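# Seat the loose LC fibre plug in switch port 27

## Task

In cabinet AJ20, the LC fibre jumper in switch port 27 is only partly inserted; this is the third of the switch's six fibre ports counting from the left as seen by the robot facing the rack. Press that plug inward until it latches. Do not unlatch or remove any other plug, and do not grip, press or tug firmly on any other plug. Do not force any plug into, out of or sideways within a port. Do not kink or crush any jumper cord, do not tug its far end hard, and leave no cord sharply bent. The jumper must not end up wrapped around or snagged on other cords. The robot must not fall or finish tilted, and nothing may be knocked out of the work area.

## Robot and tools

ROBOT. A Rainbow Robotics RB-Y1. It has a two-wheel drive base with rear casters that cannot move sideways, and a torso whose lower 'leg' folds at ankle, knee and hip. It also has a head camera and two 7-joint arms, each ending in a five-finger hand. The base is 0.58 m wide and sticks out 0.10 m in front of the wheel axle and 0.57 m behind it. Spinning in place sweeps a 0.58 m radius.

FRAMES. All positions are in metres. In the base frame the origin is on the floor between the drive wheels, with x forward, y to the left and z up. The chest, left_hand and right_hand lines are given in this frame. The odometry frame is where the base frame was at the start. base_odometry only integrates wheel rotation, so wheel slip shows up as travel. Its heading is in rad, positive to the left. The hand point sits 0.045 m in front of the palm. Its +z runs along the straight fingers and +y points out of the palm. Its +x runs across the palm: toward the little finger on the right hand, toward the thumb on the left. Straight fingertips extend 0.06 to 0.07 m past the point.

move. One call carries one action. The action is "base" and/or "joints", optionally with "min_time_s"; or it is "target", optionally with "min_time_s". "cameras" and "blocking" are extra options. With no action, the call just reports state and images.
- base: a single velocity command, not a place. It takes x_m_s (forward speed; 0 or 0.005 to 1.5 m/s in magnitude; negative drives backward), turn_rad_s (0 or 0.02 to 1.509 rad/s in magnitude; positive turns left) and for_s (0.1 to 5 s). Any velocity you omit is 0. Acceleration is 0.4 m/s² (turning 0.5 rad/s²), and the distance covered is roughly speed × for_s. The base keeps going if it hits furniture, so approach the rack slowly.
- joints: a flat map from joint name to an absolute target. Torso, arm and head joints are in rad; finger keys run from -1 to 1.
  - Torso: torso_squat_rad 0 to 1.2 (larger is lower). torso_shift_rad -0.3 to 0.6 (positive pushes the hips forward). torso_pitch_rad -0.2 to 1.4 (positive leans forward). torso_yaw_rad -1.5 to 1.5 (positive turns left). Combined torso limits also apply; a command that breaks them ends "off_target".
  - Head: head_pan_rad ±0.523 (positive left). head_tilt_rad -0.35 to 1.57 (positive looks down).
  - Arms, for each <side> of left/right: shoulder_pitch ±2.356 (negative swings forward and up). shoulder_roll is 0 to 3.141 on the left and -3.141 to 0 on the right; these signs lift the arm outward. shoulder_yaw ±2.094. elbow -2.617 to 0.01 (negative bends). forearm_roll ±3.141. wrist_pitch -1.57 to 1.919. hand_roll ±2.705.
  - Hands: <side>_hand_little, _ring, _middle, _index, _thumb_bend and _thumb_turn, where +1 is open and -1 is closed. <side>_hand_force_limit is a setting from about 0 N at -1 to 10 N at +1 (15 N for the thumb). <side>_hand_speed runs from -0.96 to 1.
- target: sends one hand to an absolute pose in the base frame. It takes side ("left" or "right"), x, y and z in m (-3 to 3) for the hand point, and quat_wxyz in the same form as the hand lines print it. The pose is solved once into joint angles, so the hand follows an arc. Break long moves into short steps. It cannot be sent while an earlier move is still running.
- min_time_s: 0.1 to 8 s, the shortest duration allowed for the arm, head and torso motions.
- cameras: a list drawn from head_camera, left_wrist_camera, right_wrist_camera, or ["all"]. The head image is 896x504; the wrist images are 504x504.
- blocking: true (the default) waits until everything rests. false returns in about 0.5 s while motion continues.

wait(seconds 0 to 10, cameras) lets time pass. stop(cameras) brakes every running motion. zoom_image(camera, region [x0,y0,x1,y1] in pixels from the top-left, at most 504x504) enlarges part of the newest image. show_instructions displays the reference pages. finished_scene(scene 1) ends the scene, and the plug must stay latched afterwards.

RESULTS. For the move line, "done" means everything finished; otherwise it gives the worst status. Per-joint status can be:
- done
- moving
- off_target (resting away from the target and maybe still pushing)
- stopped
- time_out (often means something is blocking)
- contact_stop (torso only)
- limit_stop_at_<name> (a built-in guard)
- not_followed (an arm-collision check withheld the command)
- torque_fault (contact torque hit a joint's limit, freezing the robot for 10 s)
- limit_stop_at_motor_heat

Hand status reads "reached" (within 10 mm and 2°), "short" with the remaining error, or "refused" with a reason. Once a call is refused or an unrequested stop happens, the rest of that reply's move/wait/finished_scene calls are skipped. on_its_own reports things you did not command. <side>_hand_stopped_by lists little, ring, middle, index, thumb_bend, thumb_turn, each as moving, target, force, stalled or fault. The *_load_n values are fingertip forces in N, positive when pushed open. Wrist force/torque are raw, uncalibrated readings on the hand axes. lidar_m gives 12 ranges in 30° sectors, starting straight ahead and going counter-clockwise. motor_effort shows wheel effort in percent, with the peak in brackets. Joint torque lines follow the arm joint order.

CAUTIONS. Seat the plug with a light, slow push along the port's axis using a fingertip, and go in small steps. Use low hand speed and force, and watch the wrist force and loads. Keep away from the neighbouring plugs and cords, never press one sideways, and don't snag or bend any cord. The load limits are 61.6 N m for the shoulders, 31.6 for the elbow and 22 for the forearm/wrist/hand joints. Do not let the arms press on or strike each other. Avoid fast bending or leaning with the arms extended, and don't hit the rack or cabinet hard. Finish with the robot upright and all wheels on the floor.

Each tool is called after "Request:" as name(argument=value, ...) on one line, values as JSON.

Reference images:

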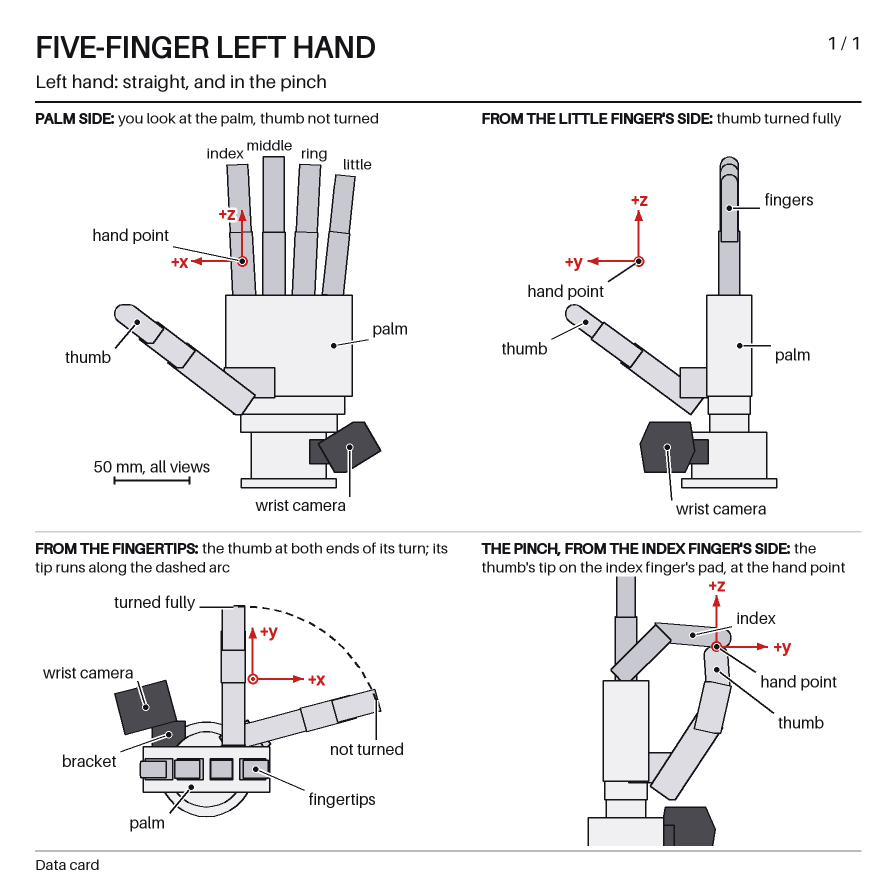

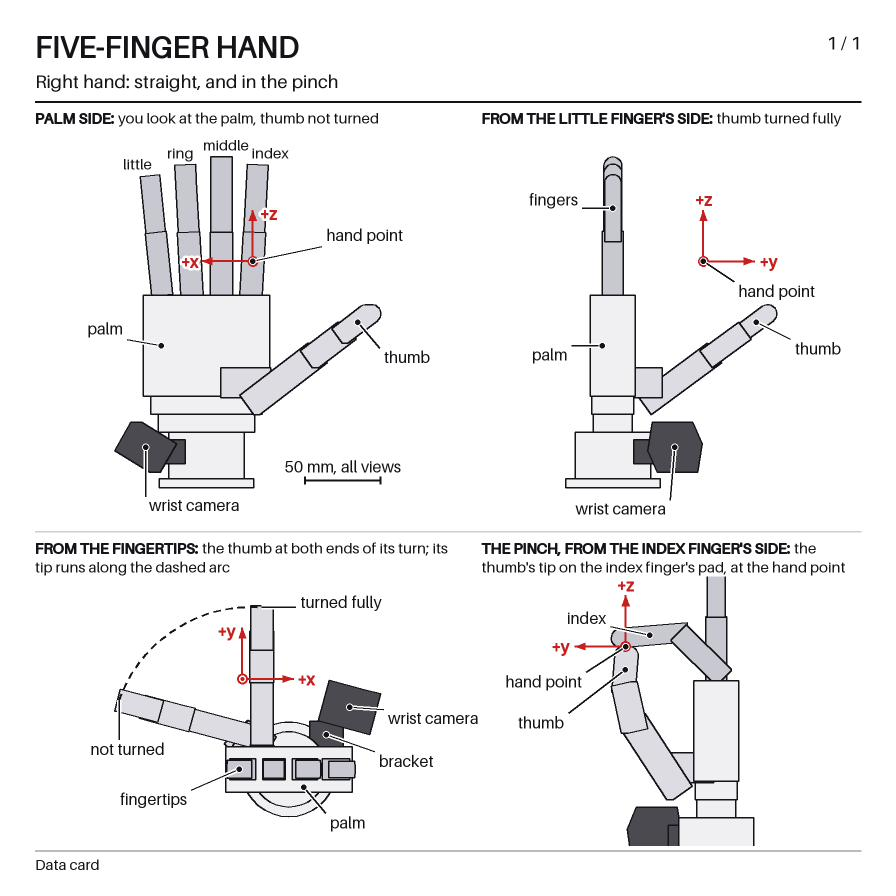

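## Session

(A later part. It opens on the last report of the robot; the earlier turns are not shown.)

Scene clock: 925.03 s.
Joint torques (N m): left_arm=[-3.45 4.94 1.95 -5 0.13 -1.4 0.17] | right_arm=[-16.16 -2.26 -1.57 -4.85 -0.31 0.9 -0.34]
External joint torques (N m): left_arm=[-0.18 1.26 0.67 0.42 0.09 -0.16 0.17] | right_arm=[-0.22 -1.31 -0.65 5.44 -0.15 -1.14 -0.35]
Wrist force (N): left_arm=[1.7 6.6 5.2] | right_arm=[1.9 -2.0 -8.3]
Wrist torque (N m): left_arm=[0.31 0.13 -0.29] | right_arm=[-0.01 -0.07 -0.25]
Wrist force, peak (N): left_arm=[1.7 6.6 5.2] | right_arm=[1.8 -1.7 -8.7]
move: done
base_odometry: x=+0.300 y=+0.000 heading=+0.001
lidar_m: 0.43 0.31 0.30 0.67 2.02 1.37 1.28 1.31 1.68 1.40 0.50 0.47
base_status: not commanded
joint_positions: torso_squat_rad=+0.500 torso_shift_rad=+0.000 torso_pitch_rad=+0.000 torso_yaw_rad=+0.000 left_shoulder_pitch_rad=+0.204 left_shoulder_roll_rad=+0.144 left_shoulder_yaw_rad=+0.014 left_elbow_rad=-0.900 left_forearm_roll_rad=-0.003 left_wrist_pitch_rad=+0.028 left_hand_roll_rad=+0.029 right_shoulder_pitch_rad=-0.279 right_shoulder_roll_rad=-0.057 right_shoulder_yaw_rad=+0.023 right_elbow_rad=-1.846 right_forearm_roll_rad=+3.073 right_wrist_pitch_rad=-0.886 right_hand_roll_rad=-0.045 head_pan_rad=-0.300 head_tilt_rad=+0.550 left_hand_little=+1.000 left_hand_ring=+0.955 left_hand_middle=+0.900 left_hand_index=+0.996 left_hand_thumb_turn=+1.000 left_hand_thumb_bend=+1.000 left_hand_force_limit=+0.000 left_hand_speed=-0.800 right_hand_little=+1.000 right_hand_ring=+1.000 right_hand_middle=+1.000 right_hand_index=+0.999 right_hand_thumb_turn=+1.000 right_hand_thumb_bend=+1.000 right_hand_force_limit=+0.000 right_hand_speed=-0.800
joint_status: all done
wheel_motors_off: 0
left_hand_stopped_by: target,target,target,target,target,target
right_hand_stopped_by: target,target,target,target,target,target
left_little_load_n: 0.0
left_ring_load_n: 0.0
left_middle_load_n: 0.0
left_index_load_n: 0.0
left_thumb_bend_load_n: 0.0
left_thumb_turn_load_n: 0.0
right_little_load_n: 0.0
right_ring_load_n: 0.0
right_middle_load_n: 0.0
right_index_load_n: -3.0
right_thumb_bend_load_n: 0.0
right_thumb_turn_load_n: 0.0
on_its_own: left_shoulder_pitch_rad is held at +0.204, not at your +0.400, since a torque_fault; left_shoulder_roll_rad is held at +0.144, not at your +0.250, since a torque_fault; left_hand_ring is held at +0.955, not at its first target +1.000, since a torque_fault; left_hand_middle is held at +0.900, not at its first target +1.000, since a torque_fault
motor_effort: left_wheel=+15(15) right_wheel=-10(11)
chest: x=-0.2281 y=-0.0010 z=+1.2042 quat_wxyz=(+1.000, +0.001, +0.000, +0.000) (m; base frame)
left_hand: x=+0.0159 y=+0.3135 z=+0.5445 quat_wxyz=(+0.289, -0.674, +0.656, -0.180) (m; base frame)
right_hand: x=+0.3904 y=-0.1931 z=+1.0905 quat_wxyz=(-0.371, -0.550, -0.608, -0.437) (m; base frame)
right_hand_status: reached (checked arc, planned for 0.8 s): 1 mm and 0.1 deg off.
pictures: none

Request:
move(target={"side":"right","x":0.392,"y":-0.1935,"z":1.0893,"quat_wxyz":[0.370,0.550,0.608,0.436]}, min_time_s=0.8)

Request:
move(target={"side":"right","x":0.393,"y":-0.1935,"z":1.0892,"quat_wxyz":[0.370,0.550,0.608,0.436]}, min_time_s=0.8, cameras=["head_camera"])

Request:
zoom_image(camera="head_camera", region=[446, 250, 476, 280])

Scene clock: 935.17 s.
Joint torques (N m): left_arm=[-3.58 5.24 1.88 -5.02 0.05 -1.39 0.14] | right_arm=[-15.19 -2.24 -0.84 -4.38 -0.36 0.61 -0.58]
External joint torques (N m): left_arm=[-0.31 1.56 0.6 0.4 0 -0.15 0.15] | right_arm=[0.85 -1.25 0.08 5.92 -0.21 -1.44 -0.58]
Wrist force (N): left_arm=[1.0 6.2 4.7] | right_arm=[1.9 -0.9 -7.7]
Wrist torque (N m): left_arm=[0.28 0.22 -0.33] | right_arm=[-0.04 -0.11 -0.28]
Wrist force, peak (N): left_arm=[1.4 6.4 5.6] | right_arm=[2.1 -2.1 -8.6]
move: done
base_odometry: x=+0.300 y=+0.000 heading=+0.001
lidar_m: 0.43 0.31 0.30 0.67 2.01 1.37 1.28 1.30 1.69 1.40 0.50 0.46
base_status: not commanded
joint_positions: torso_squat_rad=+0.500 torso_shift_rad=+0.000 torso_pitch_rad=+0.000 torso_yaw_rad=+0.000 left_shoulder_pitch_rad=+0.204 left_shoulder_roll_rad=+0.144 left_shoulder_yaw_rad=+0.014 left_elbow_rad=-0.900 left_forearm_roll_rad=-0.003 left_wrist_pitch_rad=+0.028 left_hand_roll_rad=+0.029 right_shoulder_pitch_rad=-0.284 right_shoulder_roll_rad=-0.057 right_shoulder_yaw_rad=+0.022 right_elbow_rad=-1.838 right_forearm_roll_rad=+3.073 right_wrist_pitch_rad=-0.883 right_hand_roll_rad=-0.046 head_pan_rad=-0.300 head_tilt_rad=+0.550 left_hand_little=+1.000 left_hand_ring=+0.955 left_hand_middle=+0.900 left_hand_index=+0.996 left_hand_thumb_turn=+1.000 left_hand_thumb_bend=+1.000 left_hand_force_limit=+0.000 left_hand_speed=-0.800 right_hand_little=+1.000 right_hand_ring=+1.000 right_hand_middle=+1.000 right_hand_index=+0.999 right_hand_thumb_turn=+1.000 right_hand_thumb_bend=+1.000 right_hand_force_limit=+0.000 right_hand_speed=-0.800
joint_status: all done
wheel_motors_off: 0
left_hand_stopped_by: target,target,target,target,target,target
right_hand_stopped_by: target,target,target,target,target,target
left_little_load_n: 0.0
left_ring_load_n: 0.0
left_middle_load_n: 0.0
left_index_load_n: 0.0
left_thumb_bend_load_n: 0.0
left_thumb_turn_load_n: 0.0
right_little_load_n: 0.0
right_ring_load_n: 0.0
right_middle_load_n: 0.0
right_index_load_n: -4.5
right_thumb_bend_load_n: 0.0
right_thumb_turn_load_n: 0.0
on_its_own: left_shoulder_pitch_rad is held at +0.204, not at your +0.400, since a torque_fault; left_shoulder_roll_rad is held at +0.144, not at your +0.250, since a torque_fault; left_hand_ring is held at +0.955, not at its first target +1.000, since a torque_fault; left_hand_middle is held at +0.900, not at its first target +1.000, since a torque_fault
motor_effort: left_wheel=+14(14) right_wheel=-9(11)
chest: x=-0.2281 y=-0.0010 z=+1.2042 quat_wxyz=(+1.000, +0.001, +0.000, +0.000) (m; base frame)
left_hand: x=+0.0159 y=+0.3135 z=+0.5445 quat_wxyz=(+0.289, -0.674, +0.656, -0.180) (m; base frame)
right_hand: x=+0.3920 y=-0.1931 z=+1.0903 quat_wxyz=(-0.371, -0.550, -0.608, -0.437) (m; base frame)
right_hand_status: reached (checked arc, planned for 0.8 s): 1 mm and 0.1 deg off.
pictures: none

Scene clock: 936.30 s.
Joint torques (N m): left_arm=[-3.52 5.22 2.35 -4.86 0.06 -1.34 0.14] | right_arm=[-15.14 -1.49 -1.08 -3.66 -0.43 0.73 -0.18]
External joint torques (N m): left_arm=[-0.24 1.54 1.07 0.56 0.01 -0.1 0.15] | right_arm=[0.96 -0.47 -0.15 6.65 -0.28 -1.31 -0.19]
Wrist force (N): left_arm=[1.6 5.9 4.6] | right_arm=[2.1 -1.2 -11.6]
Wrist torque (N m): left_arm=[0.21 0.10 -0.28] | right_arm=[0.16 -0.08 -0.27]
Wrist force, peak (N): left_arm=[1.4 6.7 5.3] | right_arm=[2.1 -1.1 -11.6]
move: done
base_odometry: x=+0.300 y=+0.000 heading=+0.001
lidar_m: 0.43 0.31 0.29 0.67 2.01 1.37 1.28 1.31 1.69 1.39 0.49 0.46
base_status: not commanded
joint_positions: torso_squat_rad=+0.500 torso_shift_rad=+0.000 torso_pitch_rad=+0.000 torso_yaw_rad=+0.000 left_shoulder_pitch_rad=+0.204 left_shoulder_roll_rad=+0.144 left_shoulder_yaw_rad=+0.014 left_elbow_rad=-0.900 left_forearm_roll_rad=-0.003 left_wrist_pitch_rad=+0.028 left_hand_roll_rad=+0.029 right_shoulder_pitch_rad=-0.288 right_shoulder_roll_rad=-0.058 right_shoulder_yaw_rad=+0.021 right_elbow_rad=-1.834 right_forearm_roll_rad=+3.072 right_wrist_pitch_rad=-0.881 right_hand_roll_rad=-0.046 head_pan_rad=-0.300 head_tilt_rad=+0.550 left_hand_little=+1.000 left_hand_ring=+0.955 left_hand_middle=+0.900 left_hand_index=+0.996 left_hand_thumb_turn=+1.000 left_hand_thumb_bend=+1.000 left_hand_force_limit=+0.000 left_hand_speed=-0.800 right_hand_little=+1.000 right_hand_ring=+1.000 right_hand_middle=+1.000 right_hand_index=+0.999 right_hand_thumb_turn=+1.000 right_hand_thumb_bend=+1.000 right_hand_force_limit=+0.000 right_hand_speed=-0.800
joint_status: all done
wheel_motors_off: 0
left_hand_stopped_by: target,target,target,target,target,target
right_hand_stopped_by: target,target,target,target,target,target
left_little_load_n: 0.0
left_ring_load_n: 0.0
left_middle_load_n: 0.0
left_index_load_n: 0.5
left_thumb_bend_load_n: 0.0
left_thumb_turn_load_n: 0.0
right_little_load_n: 0.0
right_ring_load_n: 0.0
right_middle_load_n: 0.0
right_index_load_n: -4.5
right_thumb_bend_load_n: 0.0
right_thumb_turn_load_n: 0.0
on_its_own: left_shoulder_pitch_rad is held at +0.204, not at your +0.400, since a torque_fault; left_shoulder_roll_rad is held at +0.144, not at your +0.250, since a torque_fault; left_hand_ring is held at +0.955, not at its first target +1.000, since a torque_fault; left_hand_middle is held at +0.900, not at its first target +1.000, since a torque_fault
motor_effort: left_wheel=+14(15) right_wheel=-9(10)
chest: x=-0.2282 y=-0.0010 z=+1.2042 quat_wxyz=(+1.000, +0.001, +0.000, +0.000) (m; base frame)
left_hand: x=+0.0159 y=+0.3135 z=+0.5446 quat_wxyz=(+0.289, -0.674, +0.656, -0.180) (m; base frame)
right_hand: x=+0.3929 y=-0.1931 z=+1.0903 quat_wxyz=(-0.371, -0.550, -0.608, -0.437) (m; base frame)
right_hand_status: reached (checked arc, planned for 0.8 s): 1 mm and 0.1 deg off.
pictures: head_camera
camera_calibration:
head_camera: T_world_to_cam=[[-0.308557, -0.949718, -0.0531839, 0.0129274], [-0.514372, 0.213626, -0.830533, 1.12351], [0.800134, -0.228911, -0.554424, 0.890728], [0, 0, 0, 1]] pos_world=[-0.130809, -0.0238367, 1.42764]

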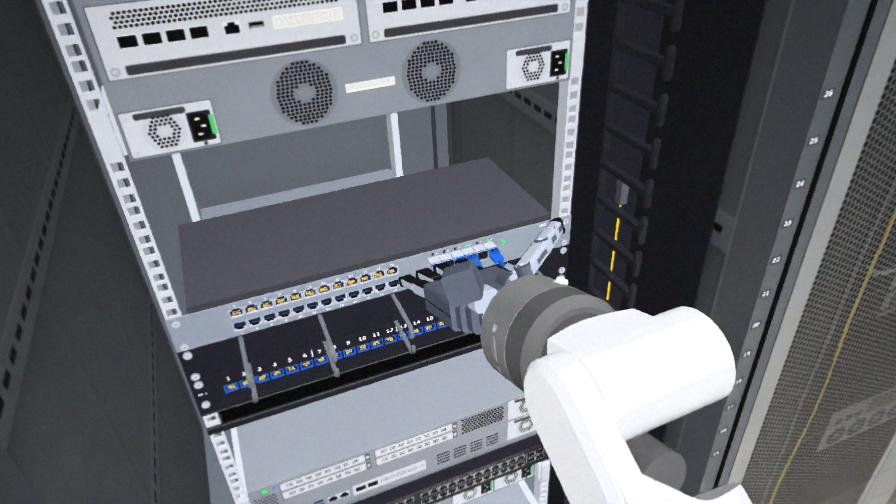

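Scaled by 16.800 from the camera's 896x504 image, which has a finer 1280x720 frame.

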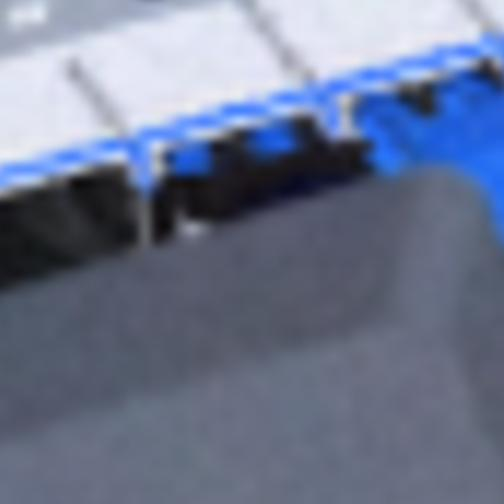

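Request:
move(target={"side":"right","x":0.3945,"y":-0.1935,"z":1.0892,"quat_wxyz":[0.370,0.550,0.608,0.436]}, min_time_s=0.8, cameras=["head_camera"])

Request:
zoom_image(camera="head_camera", region=[440, 235, 500, 295])

Scene clock: 942.97 s.
Joint torques (N m): left_arm=[-4.06 5.2 2.19 -4.91 0.01 -1.33 0.28] | right_arm=[-14.23 -1.64 -0.9 -3.19 -0.57 -0.07 -0.5]
External joint torques (N m): left_arm=[-0.78 1.53 0.9 0.52 -0.04 -0.09 0.28] | right_arm=[1.98 -0.58 0.04 7.12 -0.42 -2.12 -0.5]
Wrist force (N): left_arm=[1.6 6.3 5.2] | right_arm=[2.1 1.0 -10.0]
Wrist torque (N m): left_arm=[0.26 0.12 -0.26] | right_arm=[-0.07 -0.13 -0.31]
Wrist force, peak (N): left_arm=[1.6 6.8 5.1] | right_arm=[2.1 0.0 -13.5]
move: done
base_odometry: x=+0.300 y=+0.000 heading=+0.001
lidar_m: 0.43 0.31 0.30 0.67 2.01 1.36 1.28 1.31 1.67 1.40 0.50 0.46
base_status: not commanded
joint_positions: torso_squat_rad=+0.500 torso_shift_rad=+0.000 torso_pitch_rad=+0.000 torso_yaw_rad=+0.000 left_shoulder_pitch_rad=+0.204 left_shoulder_roll_rad=+0.144 left_shoulder_yaw_rad=+0.014 left_elbow_rad=-0.900 left_forearm_roll_rad=-0.003 left_wrist_pitch_rad=+0.028 left_hand_roll_rad=+0.029 right_shoulder_pitch_rad=-0.293 right_shoulder_roll_rad=-0.058 right_shoulder_yaw_rad=+0.020 right_elbow_rad=-1.826 right_forearm_roll_rad=+3.072 right_wrist_pitch_rad=-0.879 right_hand_roll_rad=-0.046 head_pan_rad=-0.300 head_tilt_rad=+0.550 left_hand_little=+1.000 left_hand_ring=+0.955 left_hand_middle=+0.900 left_hand_index=+0.996 left_hand_thumb_turn=+1.000 left_hand_thumb_bend=+1.000 left_hand_force_limit=+0.000 left_hand_speed=-0.800 right_hand_little=+1.000 right_hand_ring=+1.000 right_hand_middle=+1.000 right_hand_index=+0.999 right_hand_thumb_turn=+1.000 right_hand_thumb_bend=+1.000 right_hand_force_limit=+0.000 right_hand_speed=-0.800
joint_status: all done
wheel_motors_off: 0
left_hand_stopped_by: target,target,target,target,target,target
right_hand_stopped_by: target,target,target,target,target,target
left_little_load_n: 0.0
left_ring_load_n: 0.0
left_middle_load_n: 0.0
left_index_load_n: 0.0
left_thumb_bend_load_n: 0.0
left_thumb_turn_load_n: 0.0
right_little_load_n: 0.0
right_ring_load_n: 0.0
right_middle_load_n: 0.0
right_index_load_n: -6.5
right_thumb_bend_load_n: 0.0
right_thumb_turn_load_n: 0.0
on_its_own: left_shoulder_pitch_rad is held at +0.204, not at your +0.400, since a torque_fault; left_shoulder_roll_rad is held at +0.144, not at your +0.250, since a torque_fault; left_hand_ring is held at +0.955, not at its first target +1.000, since a torque_fault; left_hand_middle is held at +0.900, not at its first target +1.000, since a torque_fault
motor_effort: left_wheel=+14(14) right_wheel=-10(11)
chest: x=-0.2283 y=-0.0010 z=+1.2042 quat_wxyz=(+1.000, +0.001, +0.000, +0.000) (m; base frame)
left_hand: x=+0.0160 y=+0.3135 z=+0.5446 quat_wxyz=(+0.289, -0.674, +0.656, -0.180) (m; base frame)
right_hand: x=+0.3945 y=-0.1931 z=+1.0907 quat_wxyz=(-0.371, -0.549, -0.608, -0.437) (m; base frame)
right_hand_status: reached (checked arc, planned for 0.8 s): 2 mm and 0.2 deg off.
pictures: head_camera
camera_calibration:
head_camera: T_world_to_cam=[[-0.308529, -0.949726, -0.0532047, 0.012935], [-0.514264, 0.213596, -0.830608, 1.12366], [0.800214, -0.228905, -0.55431, 0.890712], [0, 0, 0, 1]] pos_world=[-0.13091, -0.0238366, 1.42774]

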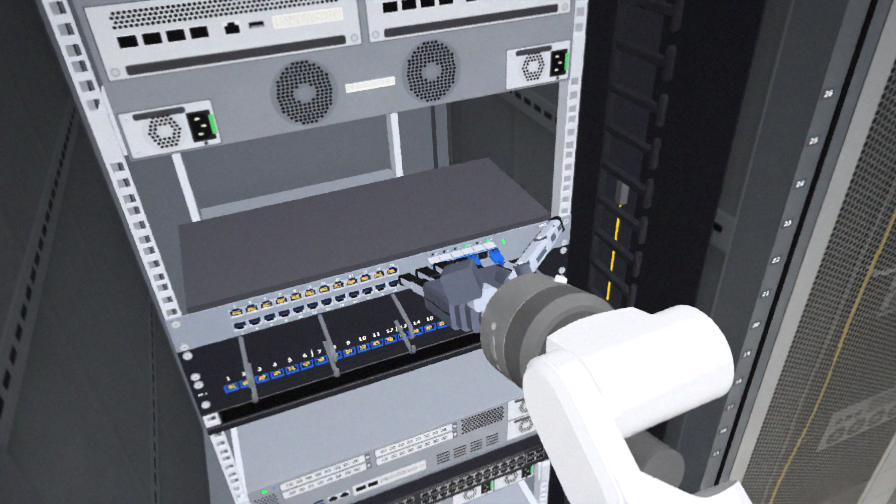

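Scaled by 8.400 from the camera's 896x504 image, which has a finer 1280x720 frame.

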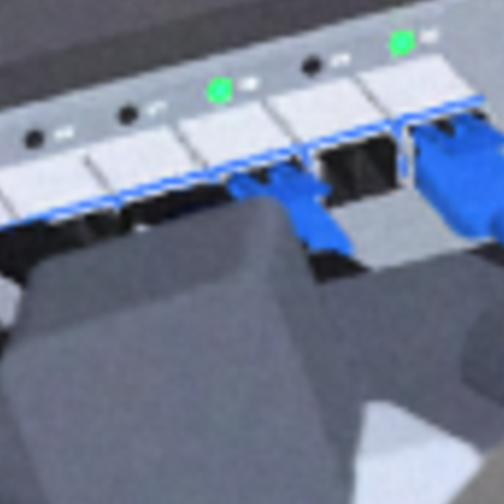

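Request:
move(target={"side":"right","x":0.3885,"y":-0.1935,"z":1.099,"quat_wxyz":[0.370,0.550,0.608,0.436]}, min_time_s=0.6)

Request:
move(target={"side":"right","x":0.365,"y":-0.170,"z":1.110,"quat_wxyz":[0.370,0.550,0.608,0.436]}, min_time_s=0.6)

Request:
move(target={"side":"right","x":0.32,"y":-0.165,"z":1.125,"quat_wxyz":[0.370,0.550,0.608,0.436]}, min_time_s=0.8, cameras=["head_camera"])

Request:
zoom_image(camera="head_camera", region=[452, 248, 492, 288])

Scene clock: 950.57 s.
Joint torques (N m): left_arm=[-3.74 5.08 2.21 -4.94 0.07 -1.42 0.27] | right_arm=[-15.07 -1.24 0.77 -8.89 0.29 1.47 -0.25]
External joint torques (N m): left_arm=[-0.46 1.4 0.92 0.48 0.02 -0.18 0.27] | right_arm=[0.91 -0.22 1.7 1.29 0.43 -0.57 -0.25]
Wrist force (N): left_arm=[1.5 5.9 4.9] | right_arm=[0.6 -5.5 2.9]
Wrist torque (N m): left_arm=[0.20 0.13 -0.27] | right_arm=[-0.50 -0.10 -0.36]
Wrist force, peak (N): left_arm=[1.8 6.7 5.3] | right_arm=[1.9 1.1 -10.3]
move: done
base_odometry: x=+0.300 y=+0.000 heading=+0.001
lidar_m: 0.43 0.31 0.30 0.67 2.01 1.37 1.28 1.31 1.67 1.40 0.51 0.47
base_status: not commanded
joint_positions: torso_squat_rad=+0.500 torso_shift_rad=+0.000 torso_pitch_rad=+0.000 torso_yaw_rad=+0.000 left_shoulder_pitch_rad=+0.204 left_shoulder_roll_rad=+0.144 left_shoulder_yaw_rad=+0.014 left_elbow_rad=-0.900 left_forearm_roll_rad=-0.003 left_wrist_pitch_rad=+0.028 left_hand_roll_rad=+0.029 right_shoulder_pitch_rad=-0.288 right_shoulder_roll_rad=-0.058 right_shoulder_yaw_rad=+0.020 right_elbow_rad=-1.871 right_forearm_roll_rad=+3.074 right_wrist_pitch_rad=-0.919 right_hand_roll_rad=-0.048 head_pan_rad=-0.300 head_tilt_rad=+0.550 left_hand_little=+1.000 left_hand_ring=+0.955 left_hand_middle=+0.900 left_hand_index=+0.996 left_hand_thumb_turn=+1.000 left_hand_thumb_bend=+1.000 left_hand_force_limit=+0.000 left_hand_speed=-0.800 right_hand_little=+1.000 right_hand_ring=+1.000 right_hand_middle=+1.000 right_hand_index=+1.000 right_hand_thumb_turn=+1.000 right_hand_thumb_bend=+1.000 right_hand_force_limit=+0.000 right_hand_speed=-0.800
joint_status: all done
wheel_motors_off: 0
left_hand_stopped_by: target,target,target,target,target,target
right_hand_stopped_by: target,target,target,target,target,target
left_little_load_n: 0.0
left_ring_load_n: 0.0
left_middle_load_n: -0.5
left_index_load_n: 0.0
left_thumb_bend_load_n: 0.0
left_thumb_turn_load_n: 0.0
right_little_load_n: 0.0
right_ring_load_n: 0.0
right_middle_load_n: 0.0
right_index_load_n: 0.0
right_thumb_bend_load_n: 0.0
right_thumb_turn_load_n: 0.0
on_its_own: left_shoulder_pitch_rad is held at +0.204, not at your +0.400, since a torque_fault; left_shoulder_roll_rad is held at +0.144, not at your +0.250, since a torque_fault; left_hand_ring is held at +0.955, not at its first target +1.000, since a torque_fault; left_hand_middle is held at +0.900, not at its first target +1.000, since a torque_fault
motor_effort: left_wheel=+14(15) right_wheel=-10(11)
chest: x=-0.2282 y=-0.0010 z=+1.2042 quat_wxyz=(+1.000, +0.001, +0.000, +0.000) (m; base frame)
left_hand: x=+0.0160 y=+0.3135 z=+0.5446 quat_wxyz=(+0.289, -0.674, +0.656, -0.180) (m; base frame)
right_hand: x=+0.3890 y=-0.1934 z=+1.0992 quat_wxyz=(-0.371, -0.550, -0.608, -0.437) (m; base frame)
right_hand_status: reached (checked arc, planned for 0.6 s): 1 mm and 0.1 deg off.
pictures: none

Scene clock: 951.50 s.
Joint torques (N m): left_arm=[-3.51 4.97 2.43 -5.15 0.06 -1.28 0.25] | right_arm=[-14.22 1.52 0.85 -8.75 0.23 1.74 -0.13]
External joint torques (N m): left_arm=[-0.24 1.29 1.14 0.27 0.01 -0.04 0.25] | right_arm=[0.54 0.86 1.13 1.17 0.35 -0.3 -0.14]
Wrist force (N): left_arm=[1.5 6.0 4.9] | right_arm=[0.3 -5.7 2.5]
Wrist torque (N m): left_arm=[0.23 0.17 -0.27] | right_arm=[-0.48 -0.03 -0.35]
Wrist force, peak (N): left_arm=[1.5 6.4 5.3] | right_arm=[0.6 -6.2 3.2]
move: done
base_odometry: x=+0.300 y=+0.000 heading=+0.001
lidar_m: 0.43 0.31 0.30 0.66 2.01 1.36 1.28 1.31 1.69 1.39 0.50 0.47
base_status: not commanded
joint_positions: torso_squat_rad=+0.500 torso_shift_rad=+0.000 torso_pitch_rad=+0.000 torso_yaw_rad=+0.000 left_shoulder_pitch_rad=+0.204 left_shoulder_roll_rad=+0.144 left_shoulder_yaw_rad=+0.014 left_elbow_rad=-0.900 left_forearm_roll_rad=-0.003 left_wrist_pitch_rad=+0.028 left_hand_roll_rad=+0.029 right_shoulder_pitch_rad=-0.238 right_shoulder_roll_rad=+0.000 right_shoulder_yaw_rad=+0.071 right_elbow_rad=-1.991 right_forearm_roll_rad=+3.141 right_wrist_pitch_rad=-0.995 right_hand_roll_rad=-0.058 head_pan_rad=-0.300 head_tilt_rad=+0.550 left_hand_little=+1.000 left_hand_ring=+0.955 left_hand_middle=+0.900 left_hand_index=+0.996 left_hand_thumb_turn=+1.000 left_hand_thumb_bend=+1.000 left_hand_force_limit=+0.000 left_hand_speed=-0.800 right_hand_little=+1.000 right_hand_ring=+1.000 right_hand_middle=+1.000 right_hand_index=+1.000 right_hand_thumb_turn=+1.000 right_hand_thumb_bend=+1.000 right_hand_force_limit=+0.000 right_hand_speed=-0.800
joint_status: all done
wheel_motors_off: 0
left_hand_stopped_by: target,target,target,target,target,target
right_hand_stopped_by: target,target,target,target,target,target
left_little_load_n: 0.0
left_ring_load_n: 0.0
left_middle_load_n: 0.0
left_index_load_n: 0.0
left_thumb_bend_load_n: 0.0
left_thumb_turn_load_n: 0.0
right_little_load_n: 0.0
right_ring_load_n: 0.0
right_middle_load_n: 0.0
right_index_load_n: 0.0
right_thumb_bend_load_n: 0.0
right_thumb_turn_load_n: 0.0
on_its_own: left_shoulder_pitch_rad is held at +0.204, not at your +0.400, since a torque_fault; left_shoulder_roll_rad is held at +0.144, not at your +0.250, since a torque_fault; left_hand_ring is held at +0.955, not at its first target +1.000, since a torque_fault; left_hand_middle is held at +0.900, not at its first target +1.000, since a torque_fault
motor_effort: left_wheel=+14(14) right_wheel=-11(11)
chest: x=-0.2282 y=-0.0010 z=+1.2042 quat_wxyz=(+1.000, +0.001, +0.000, +0.000) (m; base frame)
left_hand: x=+0.0160 y=+0.3136 z=+0.5446 quat_wxyz=(+0.289, -0.674, +0.656, -0.180) (m; base frame)
right_hand: x=+0.3653 y=-0.1702 z=+1.1103 quat_wxyz=(-0.368, -0.548, -0.610, -0.439) (m; base frame)
right_hand_status: reached (checked arc, planned for 0.6 s): 0 mm and 0.5 deg off.
pictures: none

Scene clock: 952.63 s.
Joint torques (N m): left_arm=[-3.74 4.87 2.44 -5.1 0.1 -1.41 0.28] | right_arm=[-11.62 2.42 2.01 -8.38 0.23 1.68 0.17]
External joint torques (N m): left_arm=[-0.46 1.19 1.15 0.33 0.06 -0.17 0.28] | right_arm=[0.67 1.02 2.19 1.03 0.35 -0.36 0.17]
Wrist force (N): left_arm=[1.8 6.3 5.1] | right_arm=[0.5 -5.6 2.8]
Wrist torque (N m): left_arm=[0.27 0.10 -0.30] | right_arm=[-0.49 -0.05 -0.18]
Wrist force, peak (N): left_arm=[1.6 6.5 5.1] | right_arm=[0.4 -6.0 2.8]
move: done
base_odometry: x=+0.300 y=+0.000 heading=+0.001
lidar_m: 0.43 0.31 0.30 0.66 2.01 1.36 1.28 1.31 1.68 1.40 0.50 0.47
base_status: not commanded
joint_positions: torso_squat_rad=+0.500 torso_shift_rad=+0.000 torso_pitch_rad=+0.000 torso_yaw_rad=+0.000 left_shoulder_pitch_rad=+0.204 left_shoulder_roll_rad=+0.144 left_shoulder_yaw_rad=+0.014 left_elbow_rad=-0.900 left_forearm_roll_rad=-0.003 left_wrist_pitch_rad=+0.028 left_hand_roll_rad=+0.029 right_shoulder_pitch_rad=-0.121 right_shoulder_roll_rad=+0.000 right_shoulder_yaw_rad=+0.127 right_elbow_rad=-2.210 right_forearm_roll_rad=+3.141 right_wrist_pitch_rad=-1.105 right_hand_roll_rad=-0.055 head_pan_rad=-0.300 head_tilt_rad=+0.550 left_hand_little=+1.000 left_hand_ring=+0.955 left_hand_middle=+0.900 left_hand_index=+0.996 left_hand_thumb_turn=+1.000 left_hand_thumb_bend=+1.000 left_hand_force_limit=+0.000 left_hand_speed=-0.800 right_hand_little=+1.000 right_hand_ring=+1.000 right_hand_middle=+1.000 right_hand_index=+1.000 right_hand_thumb_turn=+1.000 right_hand_thumb_bend=+1.000 right_hand_force_limit=+0.000 right_hand_speed=-0.800
joint_status: all done
wheel_motors_off: 0
left_hand_stopped_by: target,target,target,target,target,target
right_hand_stopped_by: target,target,target,target,target,target
left_little_load_n: 0.0
left_ring_load_n: 0.0
left_middle_load_n: 0.0
left_index_load_n: 0.0
left_thumb_bend_load_n: 0.0
left_thumb_turn_load_n: 0.0
right_little_load_n: 0.0
right_ring_load_n: 0.0
right_middle_load_n: 0.0
right_index_load_n: 0.0
right_thumb_bend_load_n: 0.0
right_thumb_turn_load_n: 0.0
on_its_own: left_shoulder_pitch_rad is held at +0.204, not at your +0.400, since a torque_fault; left_shoulder_roll_rad is held at +0.144, not at your +0.250, since a torque_fault; left_hand_ring is held at +0.955, not at its first target +1.000, since a torque_fault; left_hand_middle is held at +0.900, not at its first target +1.000, since a torque_fault
motor_effort: left_wheel=+14(14) right_wheel=-9(11)
chest: x=-0.2282 y=-0.0010 z=+1.2042 quat_wxyz=(+1.000, +0.001, +0.000, +0.000) (m; base frame)
left_hand: x=+0.0160 y=+0.3136 z=+0.5446 quat_wxyz=(+0.289, -0.674, +0.656, -0.180) (m; base frame)
right_hand: x=+0.3201 y=-0.1653 z=+1.1252 quat_wxyz=(-0.362, -0.543, -0.615, -0.443) (m; base frame)
right_hand_status: reached (checked arc, as near as the solve gets, planned for 0.8 s): 0 mm and 1.7 deg off.
pictures: head_camera
camera_calibration:
head_camera: T_world_to_cam=[[-0.308542, -0.949724, -0.0531595, 0.0129254], [-0.514381, 0.213598, -0.830535, 1.12356], [0.800134, -0.22891, -0.554424, 0.890647], [0, 0, 0, 1]] pos_world=[-0.130709, -0.0238366, 1.42764]

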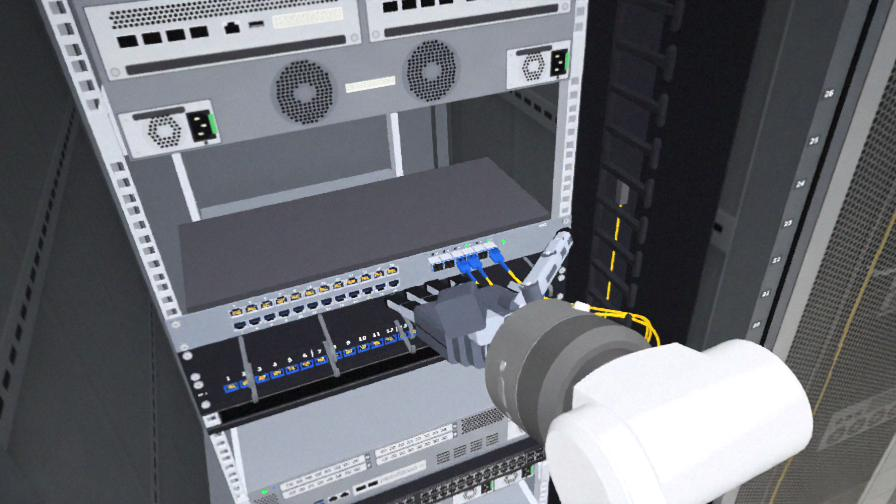

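Scaled by 12.600 from the camera's 896x504 image, which has a finer 1280x720 frame.

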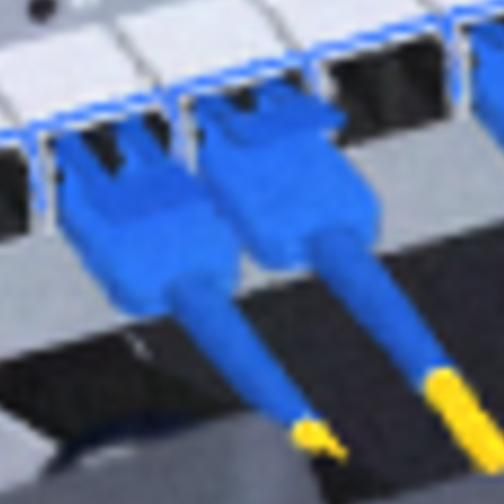

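Request:
move(joints={"right_hand_speed":0.0,"right_hand_thumb_turn":-1,"right_hand_middle":0.2,"right_hand_ring":0.0,"right_hand_little":0.0})

Request:
move(joints={"right_hand_thumb_bend":-0.4})

Request:
move(target={"side":"right","x":0.27,"y":-0.235,"z":1.10,"quat_wxyz":[0.0,0.6884,0.0,0.7254]}, min_time_s=3, cameras=["head_camera","right_wrist_camera"])

Scene clock: 1029.87 s.
Joint torques (N m): left_arm=[-3.51 4.94 2.05 -5.02 0.02 -1.45 0.37] | right_arm=[-12.23 2.33 1.98 -8.35 0.28 1.79 0.08]
External joint torques (N m): left_arm=[-0.24 1.26 0.77 0.4 -0.02 -0.21 0.37] | right_arm=[0.07 0.92 2.15 1.07 0.4 -0.25 0.08]
Wrist force (N): left_arm=[1.2 6.7 5.0] | right_arm=[0.5 -5.3 2.8]
Wrist torque (N m): left_arm=[0.36 0.20 -0.29] | right_arm=[-0.44 -0.05 -0.18]
Wrist force, peak (N): left_arm=[1.7 6.5 5.3] | right_arm=[0.3 -5.8 2.9]
move: done
base_odometry: x=+0.300 y=+0.000 heading=+0.001
lidar_m: 0.43 0.31 0.30 0.67 2.01 1.36 1.28 1.30 1.68 1.40 0.49 0.45
base_status: not commanded
joint_positions: torso_squat_rad=+0.500 torso_shift_rad=+0.000 torso_pitch_rad=+0.000 torso_yaw_rad=+0.000 left_shoulder_pitch_rad=+0.204 left_shoulder_roll_rad=+0.144 left_shoulder_yaw_rad=+0.014 left_elbow_rad=-0.900 left_forearm_roll_rad=-0.003 left_wrist_pitch_rad=+0.028 left_hand_roll_rad=+0.029 right_shoulder_pitch_rad=-0.121 right_shoulder_roll_rad=+0.000 right_shoulder_yaw_rad=+0.127 right_elbow_rad=-2.210 right_forearm_roll_rad=+3.141 right_wrist_pitch_rad=-1.105 right_hand_roll_rad=-0.055 head_pan_rad=-0.300 head_tilt_rad=+0.550 left_hand_little=+1.000 left_hand_ring=+0.955 left_hand_middle=+0.900 left_hand_index=+0.996 left_hand_thumb_turn=+1.000 left_hand_thumb_bend=+1.000 left_hand_force_limit=+0.000 left_hand_speed=-0.800 right_hand_little=+0.000 right_hand_ring=+0.000 right_hand_middle=+0.200 right_hand_index=+1.000 right_hand_thumb_turn=-1.000 right_hand_thumb_bend=+1.000 right_hand_force_limit=+0.000 right_hand_speed=+0.000
joint_status: all done
wheel_motors_off: 0
left_hand_stopped_by: target,target,target,target,target,target
right_hand_stopped_by: target,target,target,target,target,target
left_little_load_n: 0.0
left_ring_load_n: 0.0
left_middle_load_n: 0.0
left_index_load_n: 0.0
left_thumb_bend_load_n: 0.0
left_thumb_turn_load_n: 0.0
right_little_load_n: 0.0
right_ring_load_n: 0.0
right_middle_load_n: 0.0
right_index_load_n: 0.0
right_thumb_bend_load_n: 0.0
right_thumb_turn_load_n: 0.0
on_its_own: left_shoulder_pitch_rad is held at +0.204, not at your +0.400, since a torque_fault; left_shoulder_roll_rad is held at +0.144, not at your +0.250, since a torque_fault; left_hand_ring is held at +0.955, not at its first target +1.000, since a torque_fault; left_hand_middle is held at +0.900, not at its first target +1.000, since a torque_fault
motor_effort: left_wheel=+13(14) right_wheel=-10(10)
chest: x=-0.2282 y=-0.0010 z=+1.2042 quat_wxyz=(+1.000, +0.001, +0.000, +0.000) (m; base frame)
left_hand: x=+0.0160 y=+0.3136 z=+0.5446 quat_wxyz=(+0.289, -0.674, +0.656, -0.180) (m; base frame)
right_hand: x=+0.3201 y=-0.1653 z=+1.1252 quat_wxyz=(-0.362, -0.543, -0.615, -0.443) (m; base frame)
pictures: none

Scene clock: 1031.33 s.
Joint torques (N m): left_arm=[-3.65 5.02 2.09 -4.9 0.11 -1.38 0.22] | right_arm=[-11.23 2.48 2.01 -8.31 -0.02 1.77 0.13]
External joint torques (N m): left_arm=[-0.38 1.34 0.81 0.52 0.06 -0.14 0.22] | right_arm=[1.07 1.06 2.19 1.11 0.11 -0.28 0.13]
Wrist force (N): left_arm=[1.7 6.2 4.7] | right_arm=[0.4 -5.5 2.7]
Wrist torque (N m): left_arm=[0.24 0.10 -0.30] | right_arm=[-0.46 -0.02 -0.20]
Wrist force, peak (N): left_arm=[1.9 6.4 5.0] | right_arm=[0.6 -5.6 3.0]
move: done
base_odometry: x=+0.300 y=+0.000 heading=+0.001
lidar_m: 0.43 0.31 0.30 0.67 2.02 1.37 1.28 1.31 1.68 1.40 0.50 0.47
base_status: not commanded
joint_positions: torso_squat_rad=+0.500 torso_shift_rad=+0.000 torso_pitch_rad=+0.000 torso_yaw_rad=+0.000 left_shoulder_pitch_rad=+0.204 left_shoulder_roll_rad=+0.144 left_shoulder_yaw_rad=+0.014 left_elbow_rad=-0.900 left_forearm_roll_rad=-0.003 left_wrist_pitch_rad=+0.028 left_hand_roll_rad=+0.029 right_shoulder_pitch_rad=-0.121 right_shoulder_roll_rad=+0.000 right_shoulder_yaw_rad=+0.127 right_elbow_rad=-2.210 right_forearm_roll_rad=+3.141 right_wrist_pitch_rad=-1.105 right_hand_roll_rad=-0.055 head_pan_rad=-0.300 head_tilt_rad=+0.550 left_hand_little=+1.000 left_hand_ring=+0.955 left_hand_middle=+0.900 left_hand_index=+0.996 left_hand_thumb_turn=+1.000 left_hand_thumb_bend=+1.000 left_hand_force_limit=+0.000 left_hand_speed=-0.800 right_hand_little=+0.000 right_hand_ring=+0.000 right_hand_middle=+0.200 right_hand_index=+1.000 right_hand_thumb_turn=-1.000 right_hand_thumb_bend=-0.400 right_hand_force_limit=+0.000 right_hand_speed=+0.000
joint_status: all done
wheel_motors_off: 0
left_hand_stopped_by: target,target,target,target,target,target
right_hand_stopped_by: target,target,target,target,target,target
left_little_load_n: 0.0
left_ring_load_n: 0.0
left_middle_load_n: 0.0
left_index_load_n: 0.0
left_thumb_bend_load_n: 0.0
left_thumb_turn_load_n: 0.0
right_little_load_n: 0.0
right_ring_load_n: 0.0
right_middle_load_n: 0.0
right_index_load_n: 0.0
right_thumb_bend_load_n: 0.0
right_thumb_turn_load_n: 0.0
on_its_own: left_shoulder_pitch_rad is held at +0.204, not at your +0.400, since a torque_fault; left_shoulder_roll_rad is held at +0.144, not at your +0.250, since a torque_fault; left_hand_ring is held at +0.955, not at its first target +1.000, since a torque_fault; left_hand_middle is held at +0.900, not at its first target +1.000, since a torque_fault
motor_effort: left_wheel=+14(14) right_wheel=-9(11)
chest: x=-0.2282 y=-0.0010 z=+1.2042 quat_wxyz=(+1.000, +0.001, +0.000, +0.000) (m; base frame)
left_hand: x=+0.0160 y=+0.3136 z=+0.5446 quat_wxyz=(+0.289, -0.674, +0.656, -0.180) (m; base frame)
right_hand: x=+0.3201 y=-0.1653 z=+1.1252 quat_wxyz=(-0.362, -0.543, -0.615, -0.443) (m; base frame)
pictures: none

Scene clock: 1034.67 s.
Joint torques (N m): left_arm=[-3.58 5.01 1.95 -5 0.09 -1.35 0.27] | right_arm=[-6.76 2.41 2.51 -9.67 -0.04 1.95 -0.18]
External joint torques (N m): left_arm=[-0.31 1.33 0.67 0.42 0.04 -0.11 0.27] | right_arm=[1.3 0.86 2.27 0.73 0.13 -0.23 -0.21]
Wrist force (N): left_arm=[1.6 6.1 5.0] | right_arm=[-4.9 -0.2 0.8]
Wrist torque (N m): left_arm=[0.24 0.14 -0.28] | right_arm=[-0.11 0.39 -0.50]
Wrist force, peak (N): left_arm=[1.4 6.9 5.2] | right_arm=[0.2 -5.8 2.8]
move: short
base_odometry: x=+0.300 y=+0.000 heading=+0.001
lidar_m: 0.43 0.31 0.30 0.67 2.01 1.37 1.27 1.31 1.68 1.40 0.51 0.46
base_status: not commanded
joint_positions: torso_squat_rad=+0.500 torso_shift_rad=+0.000 torso_pitch_rad=+0.000 torso_yaw_rad=+0.000 left_shoulder_pitch_rad=+0.204 left_shoulder_roll_rad=+0.144 left_shoulder_yaw_rad=+0.014 left_elbow_rad=-0.900 left_forearm_roll_rad=-0.003 left_wrist_pitch_rad=+0.028 left_hand_roll_rad=+0.029 right_shoulder_pitch_rad=+0.185 right_shoulder_roll_rad=+0.000 right_shoulder_yaw_rad=+0.151 right_elbow_rad=-2.297 right_forearm_roll_rad=+3.141 right_wrist_pitch_rad=-0.497 right_hand_roll_rad=-1.548 head_pan_rad=-0.300 head_tilt_rad=+0.550 left_hand_little=+1.000 left_hand_ring=+0.955 left_hand_middle=+0.900 left_hand_index=+0.996 left_hand_thumb_turn=+1.000 left_hand_thumb_bend=+1.000 left_hand_force_limit=+0.000 left_hand_speed=-0.800 right_hand_little=+0.000 right_hand_ring=+0.000 right_hand_middle=+0.200 right_hand_index=+1.000 right_hand_thumb_turn=-1.000 right_hand_thumb_bend=-0.400 right_hand_force_limit=+0.000 right_hand_speed=+0.000
joint_status: all done
wheel_motors_off: 0
left_hand_stopped_by: target,target,target,target,target,target
right_hand_stopped_by: target,target,target,target,target,target
left_little_load_n: 0.0
left_ring_load_n: 0.0
left_middle_load_n: 0.0
left_index_load_n: -0.5
left_thumb_bend_load_n: 0.0
left_thumb_turn_load_n: 0.0
right_little_load_n: 0.0
right_ring_load_n: 0.0
right_middle_load_n: 0.0
right_index_load_n: 0.0
right_thumb_bend_load_n: 0.0
right_thumb_turn_load_n: 0.0
on_its_own: left_shoulder_pitch_rad is held at +0.204, not at your +0.400, since a torque_fault; left_shoulder_roll_rad is held at +0.144, not at your +0.250, since a torque_fault; left_hand_ring is held at +0.955, not at its first target +1.000, since a torque_fault; left_hand_middle is held at +0.900, not at its first target +1.000, since a torque_fault
motor_effort: left_wheel=+14(14) right_wheel=-10(11)
chest: x=-0.2282 y=-0.0010 z=+1.2042 quat_wxyz=(+1.000, +0.001, +0.000, +0.000) (m; base frame)
left_hand: x=+0.0160 y=+0.3136 z=+0.5446 quat_wxyz=(+0.289, -0.674, +0.656, -0.180) (m; base frame)
right_hand: x=+0.2701 y=-0.2354 z=+1.1002 quat_wxyz=(+0.030, -0.686, -0.029, -0.726) (m; base frame)
right_hand_status: short (checked arc, as near as the solve gets, planned for 3.0 s): 0 mm and 4.8 deg off. The place is met; only the turn is off.
pictures: head_camera, right_wrist_camera
camera_calibration:
head_camera: T_world_to_cam=[[-0.308542, -0.949724, -0.0531595, 0.0129254], [-0.514381, 0.213598, -0.830535, 1.12356], [0.800134, -0.22891, -0.554424, 0.890647], [0, 0, 0, 1]] pos_world=[-0.130709, -0.0238366, 1.42764]
right_wrist_camera: T_world_to_cam=[[0.0965627, -0.970597, 0.220492, -0.487569], [-0.425305, -0.240521, -0.872505, 1.02607], [0.899884, -0.00952493, -0.436025, 0.347203], [0, 0, 0, 1]] pos_world=[0.171033, -0.223133, 1.15415]

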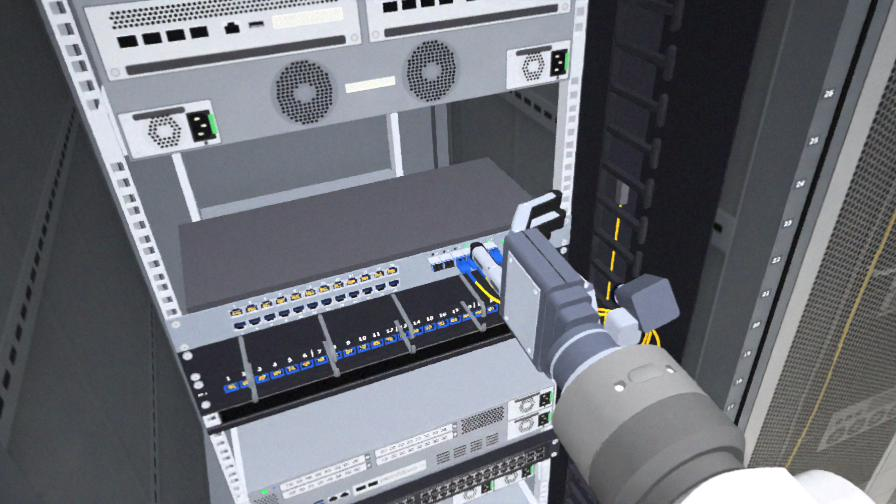

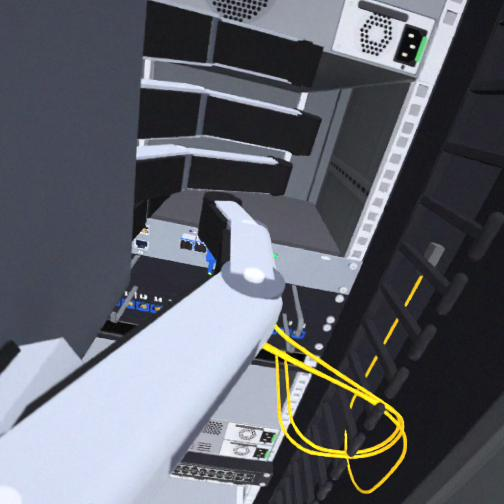

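Request:
zoom_image(camera="right_wrist_camera", region=[130, 180, 350, 400])

Request:
zoom_image(camera="head_camera", region=[430, 200, 590, 360])

Scaled by 2.291 from the camera's 504x504 image, which has a finer 720x720 frame.

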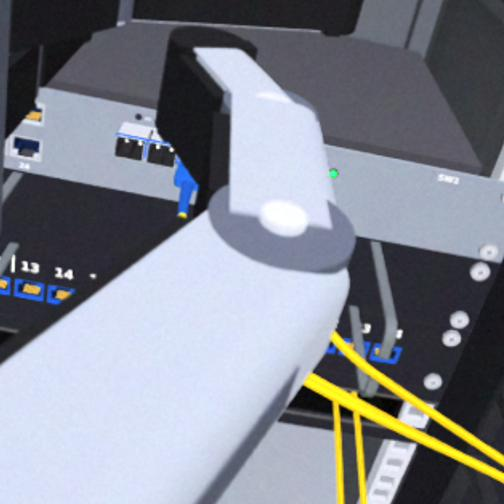

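Scaled by 3.150 from the camera's 896x504 image, which has a finer 1280x720 frame.

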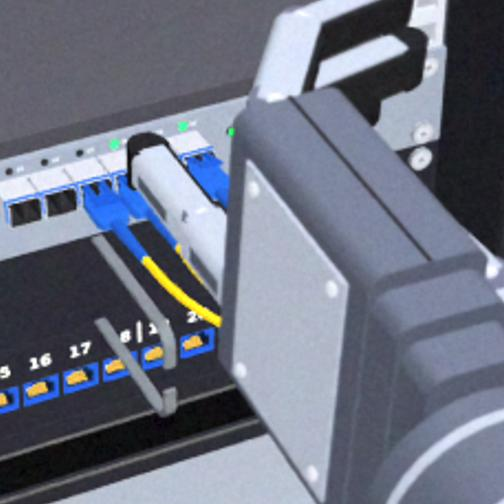

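Request:
move(target={"side":"right","x":0.325,"y":-0.247,"z":1.05,"quat_wxyz":[0.0,0.6884,0.0,0.7254]}, min_time_s=2, cameras=["head_camera","right_wrist_camera"])

Request:
zoom_image(camera="right_wrist_camera", region=[130, 180, 350, 400])

Request:
zoom_image(camera="head_camera", region=[430, 220, 530, 320])

Scene clock: 1057.97 s.
Joint torques (N m): left_arm=[-3.89 4.93 2.22 -5.09 0.03 -1.47 0.32] | right_arm=[-13.26 1.69 0 -9 0.14 1.95 -0.05]
External joint torques (N m): left_arm=[-0.61 1.25 0.94 0.33 -0.02 -0.23 0.32] | right_arm=[-2.11 0.82 -0.05 1.95 0.3 -0.24 -0.09]
Wrist force (N): left_arm=[1.4 6.4 4.8] | right_arm=[-4.8 0.2 0.8]
Wrist torque (N m): left_arm=[0.32 0.16 -0.29] | right_arm=[-0.04 0.37 -0.46]
Wrist force, peak (N): left_arm=[1.6 6.7 5.4] | right_arm=[-5.1 -0.1 0.7]
move: short
base_odometry: x=+0.300 y=+0.000 heading=+0.001
lidar_m: 0.43 0.31 0.31 0.66 2.01 1.37 1.28 1.31 1.68 1.40 0.50 0.46
base_status: not commanded
joint_positions: torso_squat_rad=+0.500 torso_shift_rad=+0.000 torso_pitch_rad=+0.000 torso_yaw_rad=+0.000 left_shoulder_pitch_rad=+0.204 left_shoulder_roll_rad=+0.144 left_shoulder_yaw_rad=+0.014 left_elbow_rad=-0.900 left_forearm_roll_rad=-0.003 left_wrist_pitch_rad=+0.028 left_hand_roll_rad=+0.029 right_shoulder_pitch_rad=+0.037 right_shoulder_roll_rad=+0.000 right_shoulder_yaw_rad=+0.073 right_elbow_rad=-1.956 right_forearm_roll_rad=+3.141 right_wrist_pitch_rad=-0.298 right_hand_roll_rad=-1.566 head_pan_rad=-0.300 head_tilt_rad=+0.550 left_hand_little=+1.000 left_hand_ring=+0.955 left_hand_middle=+0.900 left_hand_index=+0.996 left_hand_thumb_turn=+1.000 left_hand_thumb_bend=+1.000 left_hand_force_limit=+0.000 left_hand_speed=-0.800 right_hand_little=+0.000 right_hand_ring=+0.000 right_hand_middle=+0.200 right_hand_index=+1.000 right_hand_thumb_turn=-1.000 right_hand_thumb_bend=-0.400 right_hand_force_limit=+0.000 right_hand_speed=+0.000
joint_status: all done
wheel_motors_off: 0
left_hand_stopped_by: target,target,target,target,target,target
right_hand_stopped_by: target,target,target,target,target,target
left_little_load_n: 0.0
left_ring_load_n: 0.0
left_middle_load_n: 0.0
left_index_load_n: 0.0
left_thumb_bend_load_n: 0.0
left_thumb_turn_load_n: 0.0
right_little_load_n: 0.0
right_ring_load_n: 0.0
right_middle_load_n: 0.0
right_index_load_n: -0.5
right_thumb_bend_load_n: 0.0
right_thumb_turn_load_n: 0.0
on_its_own: left_shoulder_pitch_rad is held at +0.204, not at your +0.400, since a torque_fault; left_shoulder_roll_rad is held at +0.144, not at your +0.250, since a torque_fault; left_hand_ring is held at +0.955, not at its first target +1.000, since a torque_fault; left_hand_middle is held at +0.900, not at its first target +1.000, since a torque_fault
motor_effort: left_wheel=+13(14) right_wheel=-11(11)
chest: x=-0.2282 y=-0.0010 z=+1.2042 quat_wxyz=(+1.000, +0.001, +0.000, +0.000) (m; base frame)
left_hand: x=+0.0160 y=+0.3136 z=+0.5446 quat_wxyz=(+0.289, -0.674, +0.656, -0.180) (m; base frame)
right_hand: x=+0.3250 y=-0.2472 z=+1.0500 quat_wxyz=(+0.022, -0.688, -0.021, -0.725) (m; base frame)
right_hand_status: short (checked arc, as near as the solve gets, planned for 2.0 s): 0 mm and 3.5 deg off. The place is met; only the turn is off.
pictures: head_camera, right_wrist_camera
camera_calibration:
head_camera: T_world_to_cam=[[-0.308542, -0.949724, -0.0531595, 0.0129254], [-0.514381, 0.213598, -0.830535, 1.12356], [0.800134, -0.22891, -0.554424, 0.890647], [0, 0, 0, 1]] pos_world=[-0.130709, -0.0238366, 1.42764]
right_wrist_camera: T_world_to_cam=[[0.0739419, -0.972692, 0.220008, -0.485906], [-0.434402, -0.229997, -0.870859, 1.00663], [0.897679, -0.0311789, -0.439546, 0.274818], [0, 0, 0, 1]] pos_world=[0.226513, -0.232546, 1.10433]

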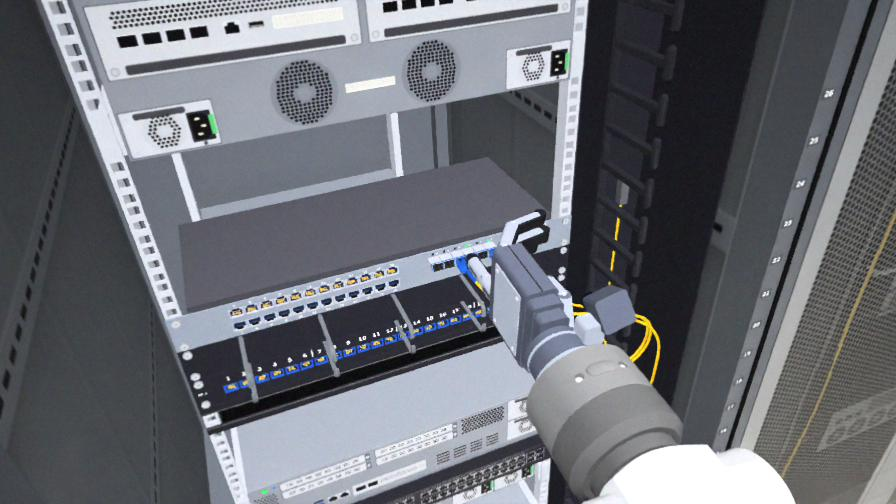

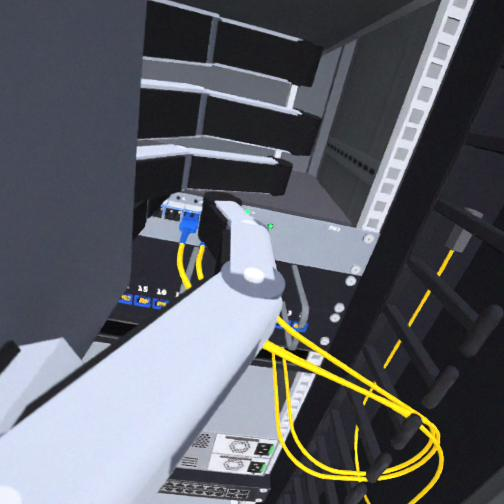

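Scaled by 2.291 from the camera's 504x504 image, which has a finer 720x720 frame.

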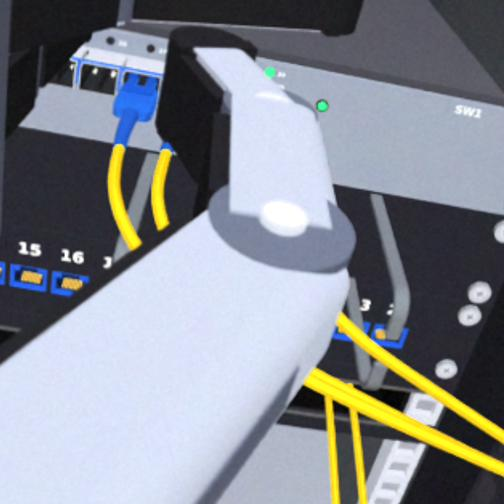

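Scaled by 5.040 from the camera's 896x504 image, which has a finer 1280x720 frame.

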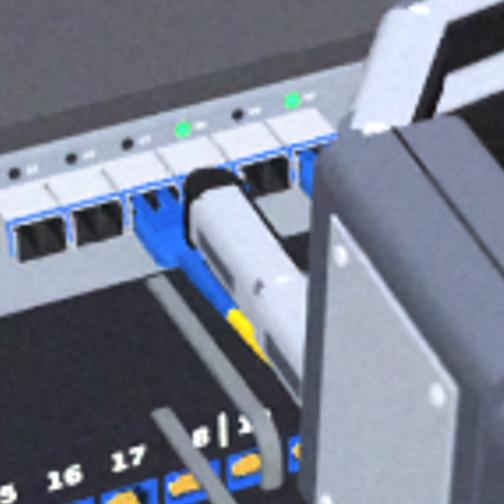

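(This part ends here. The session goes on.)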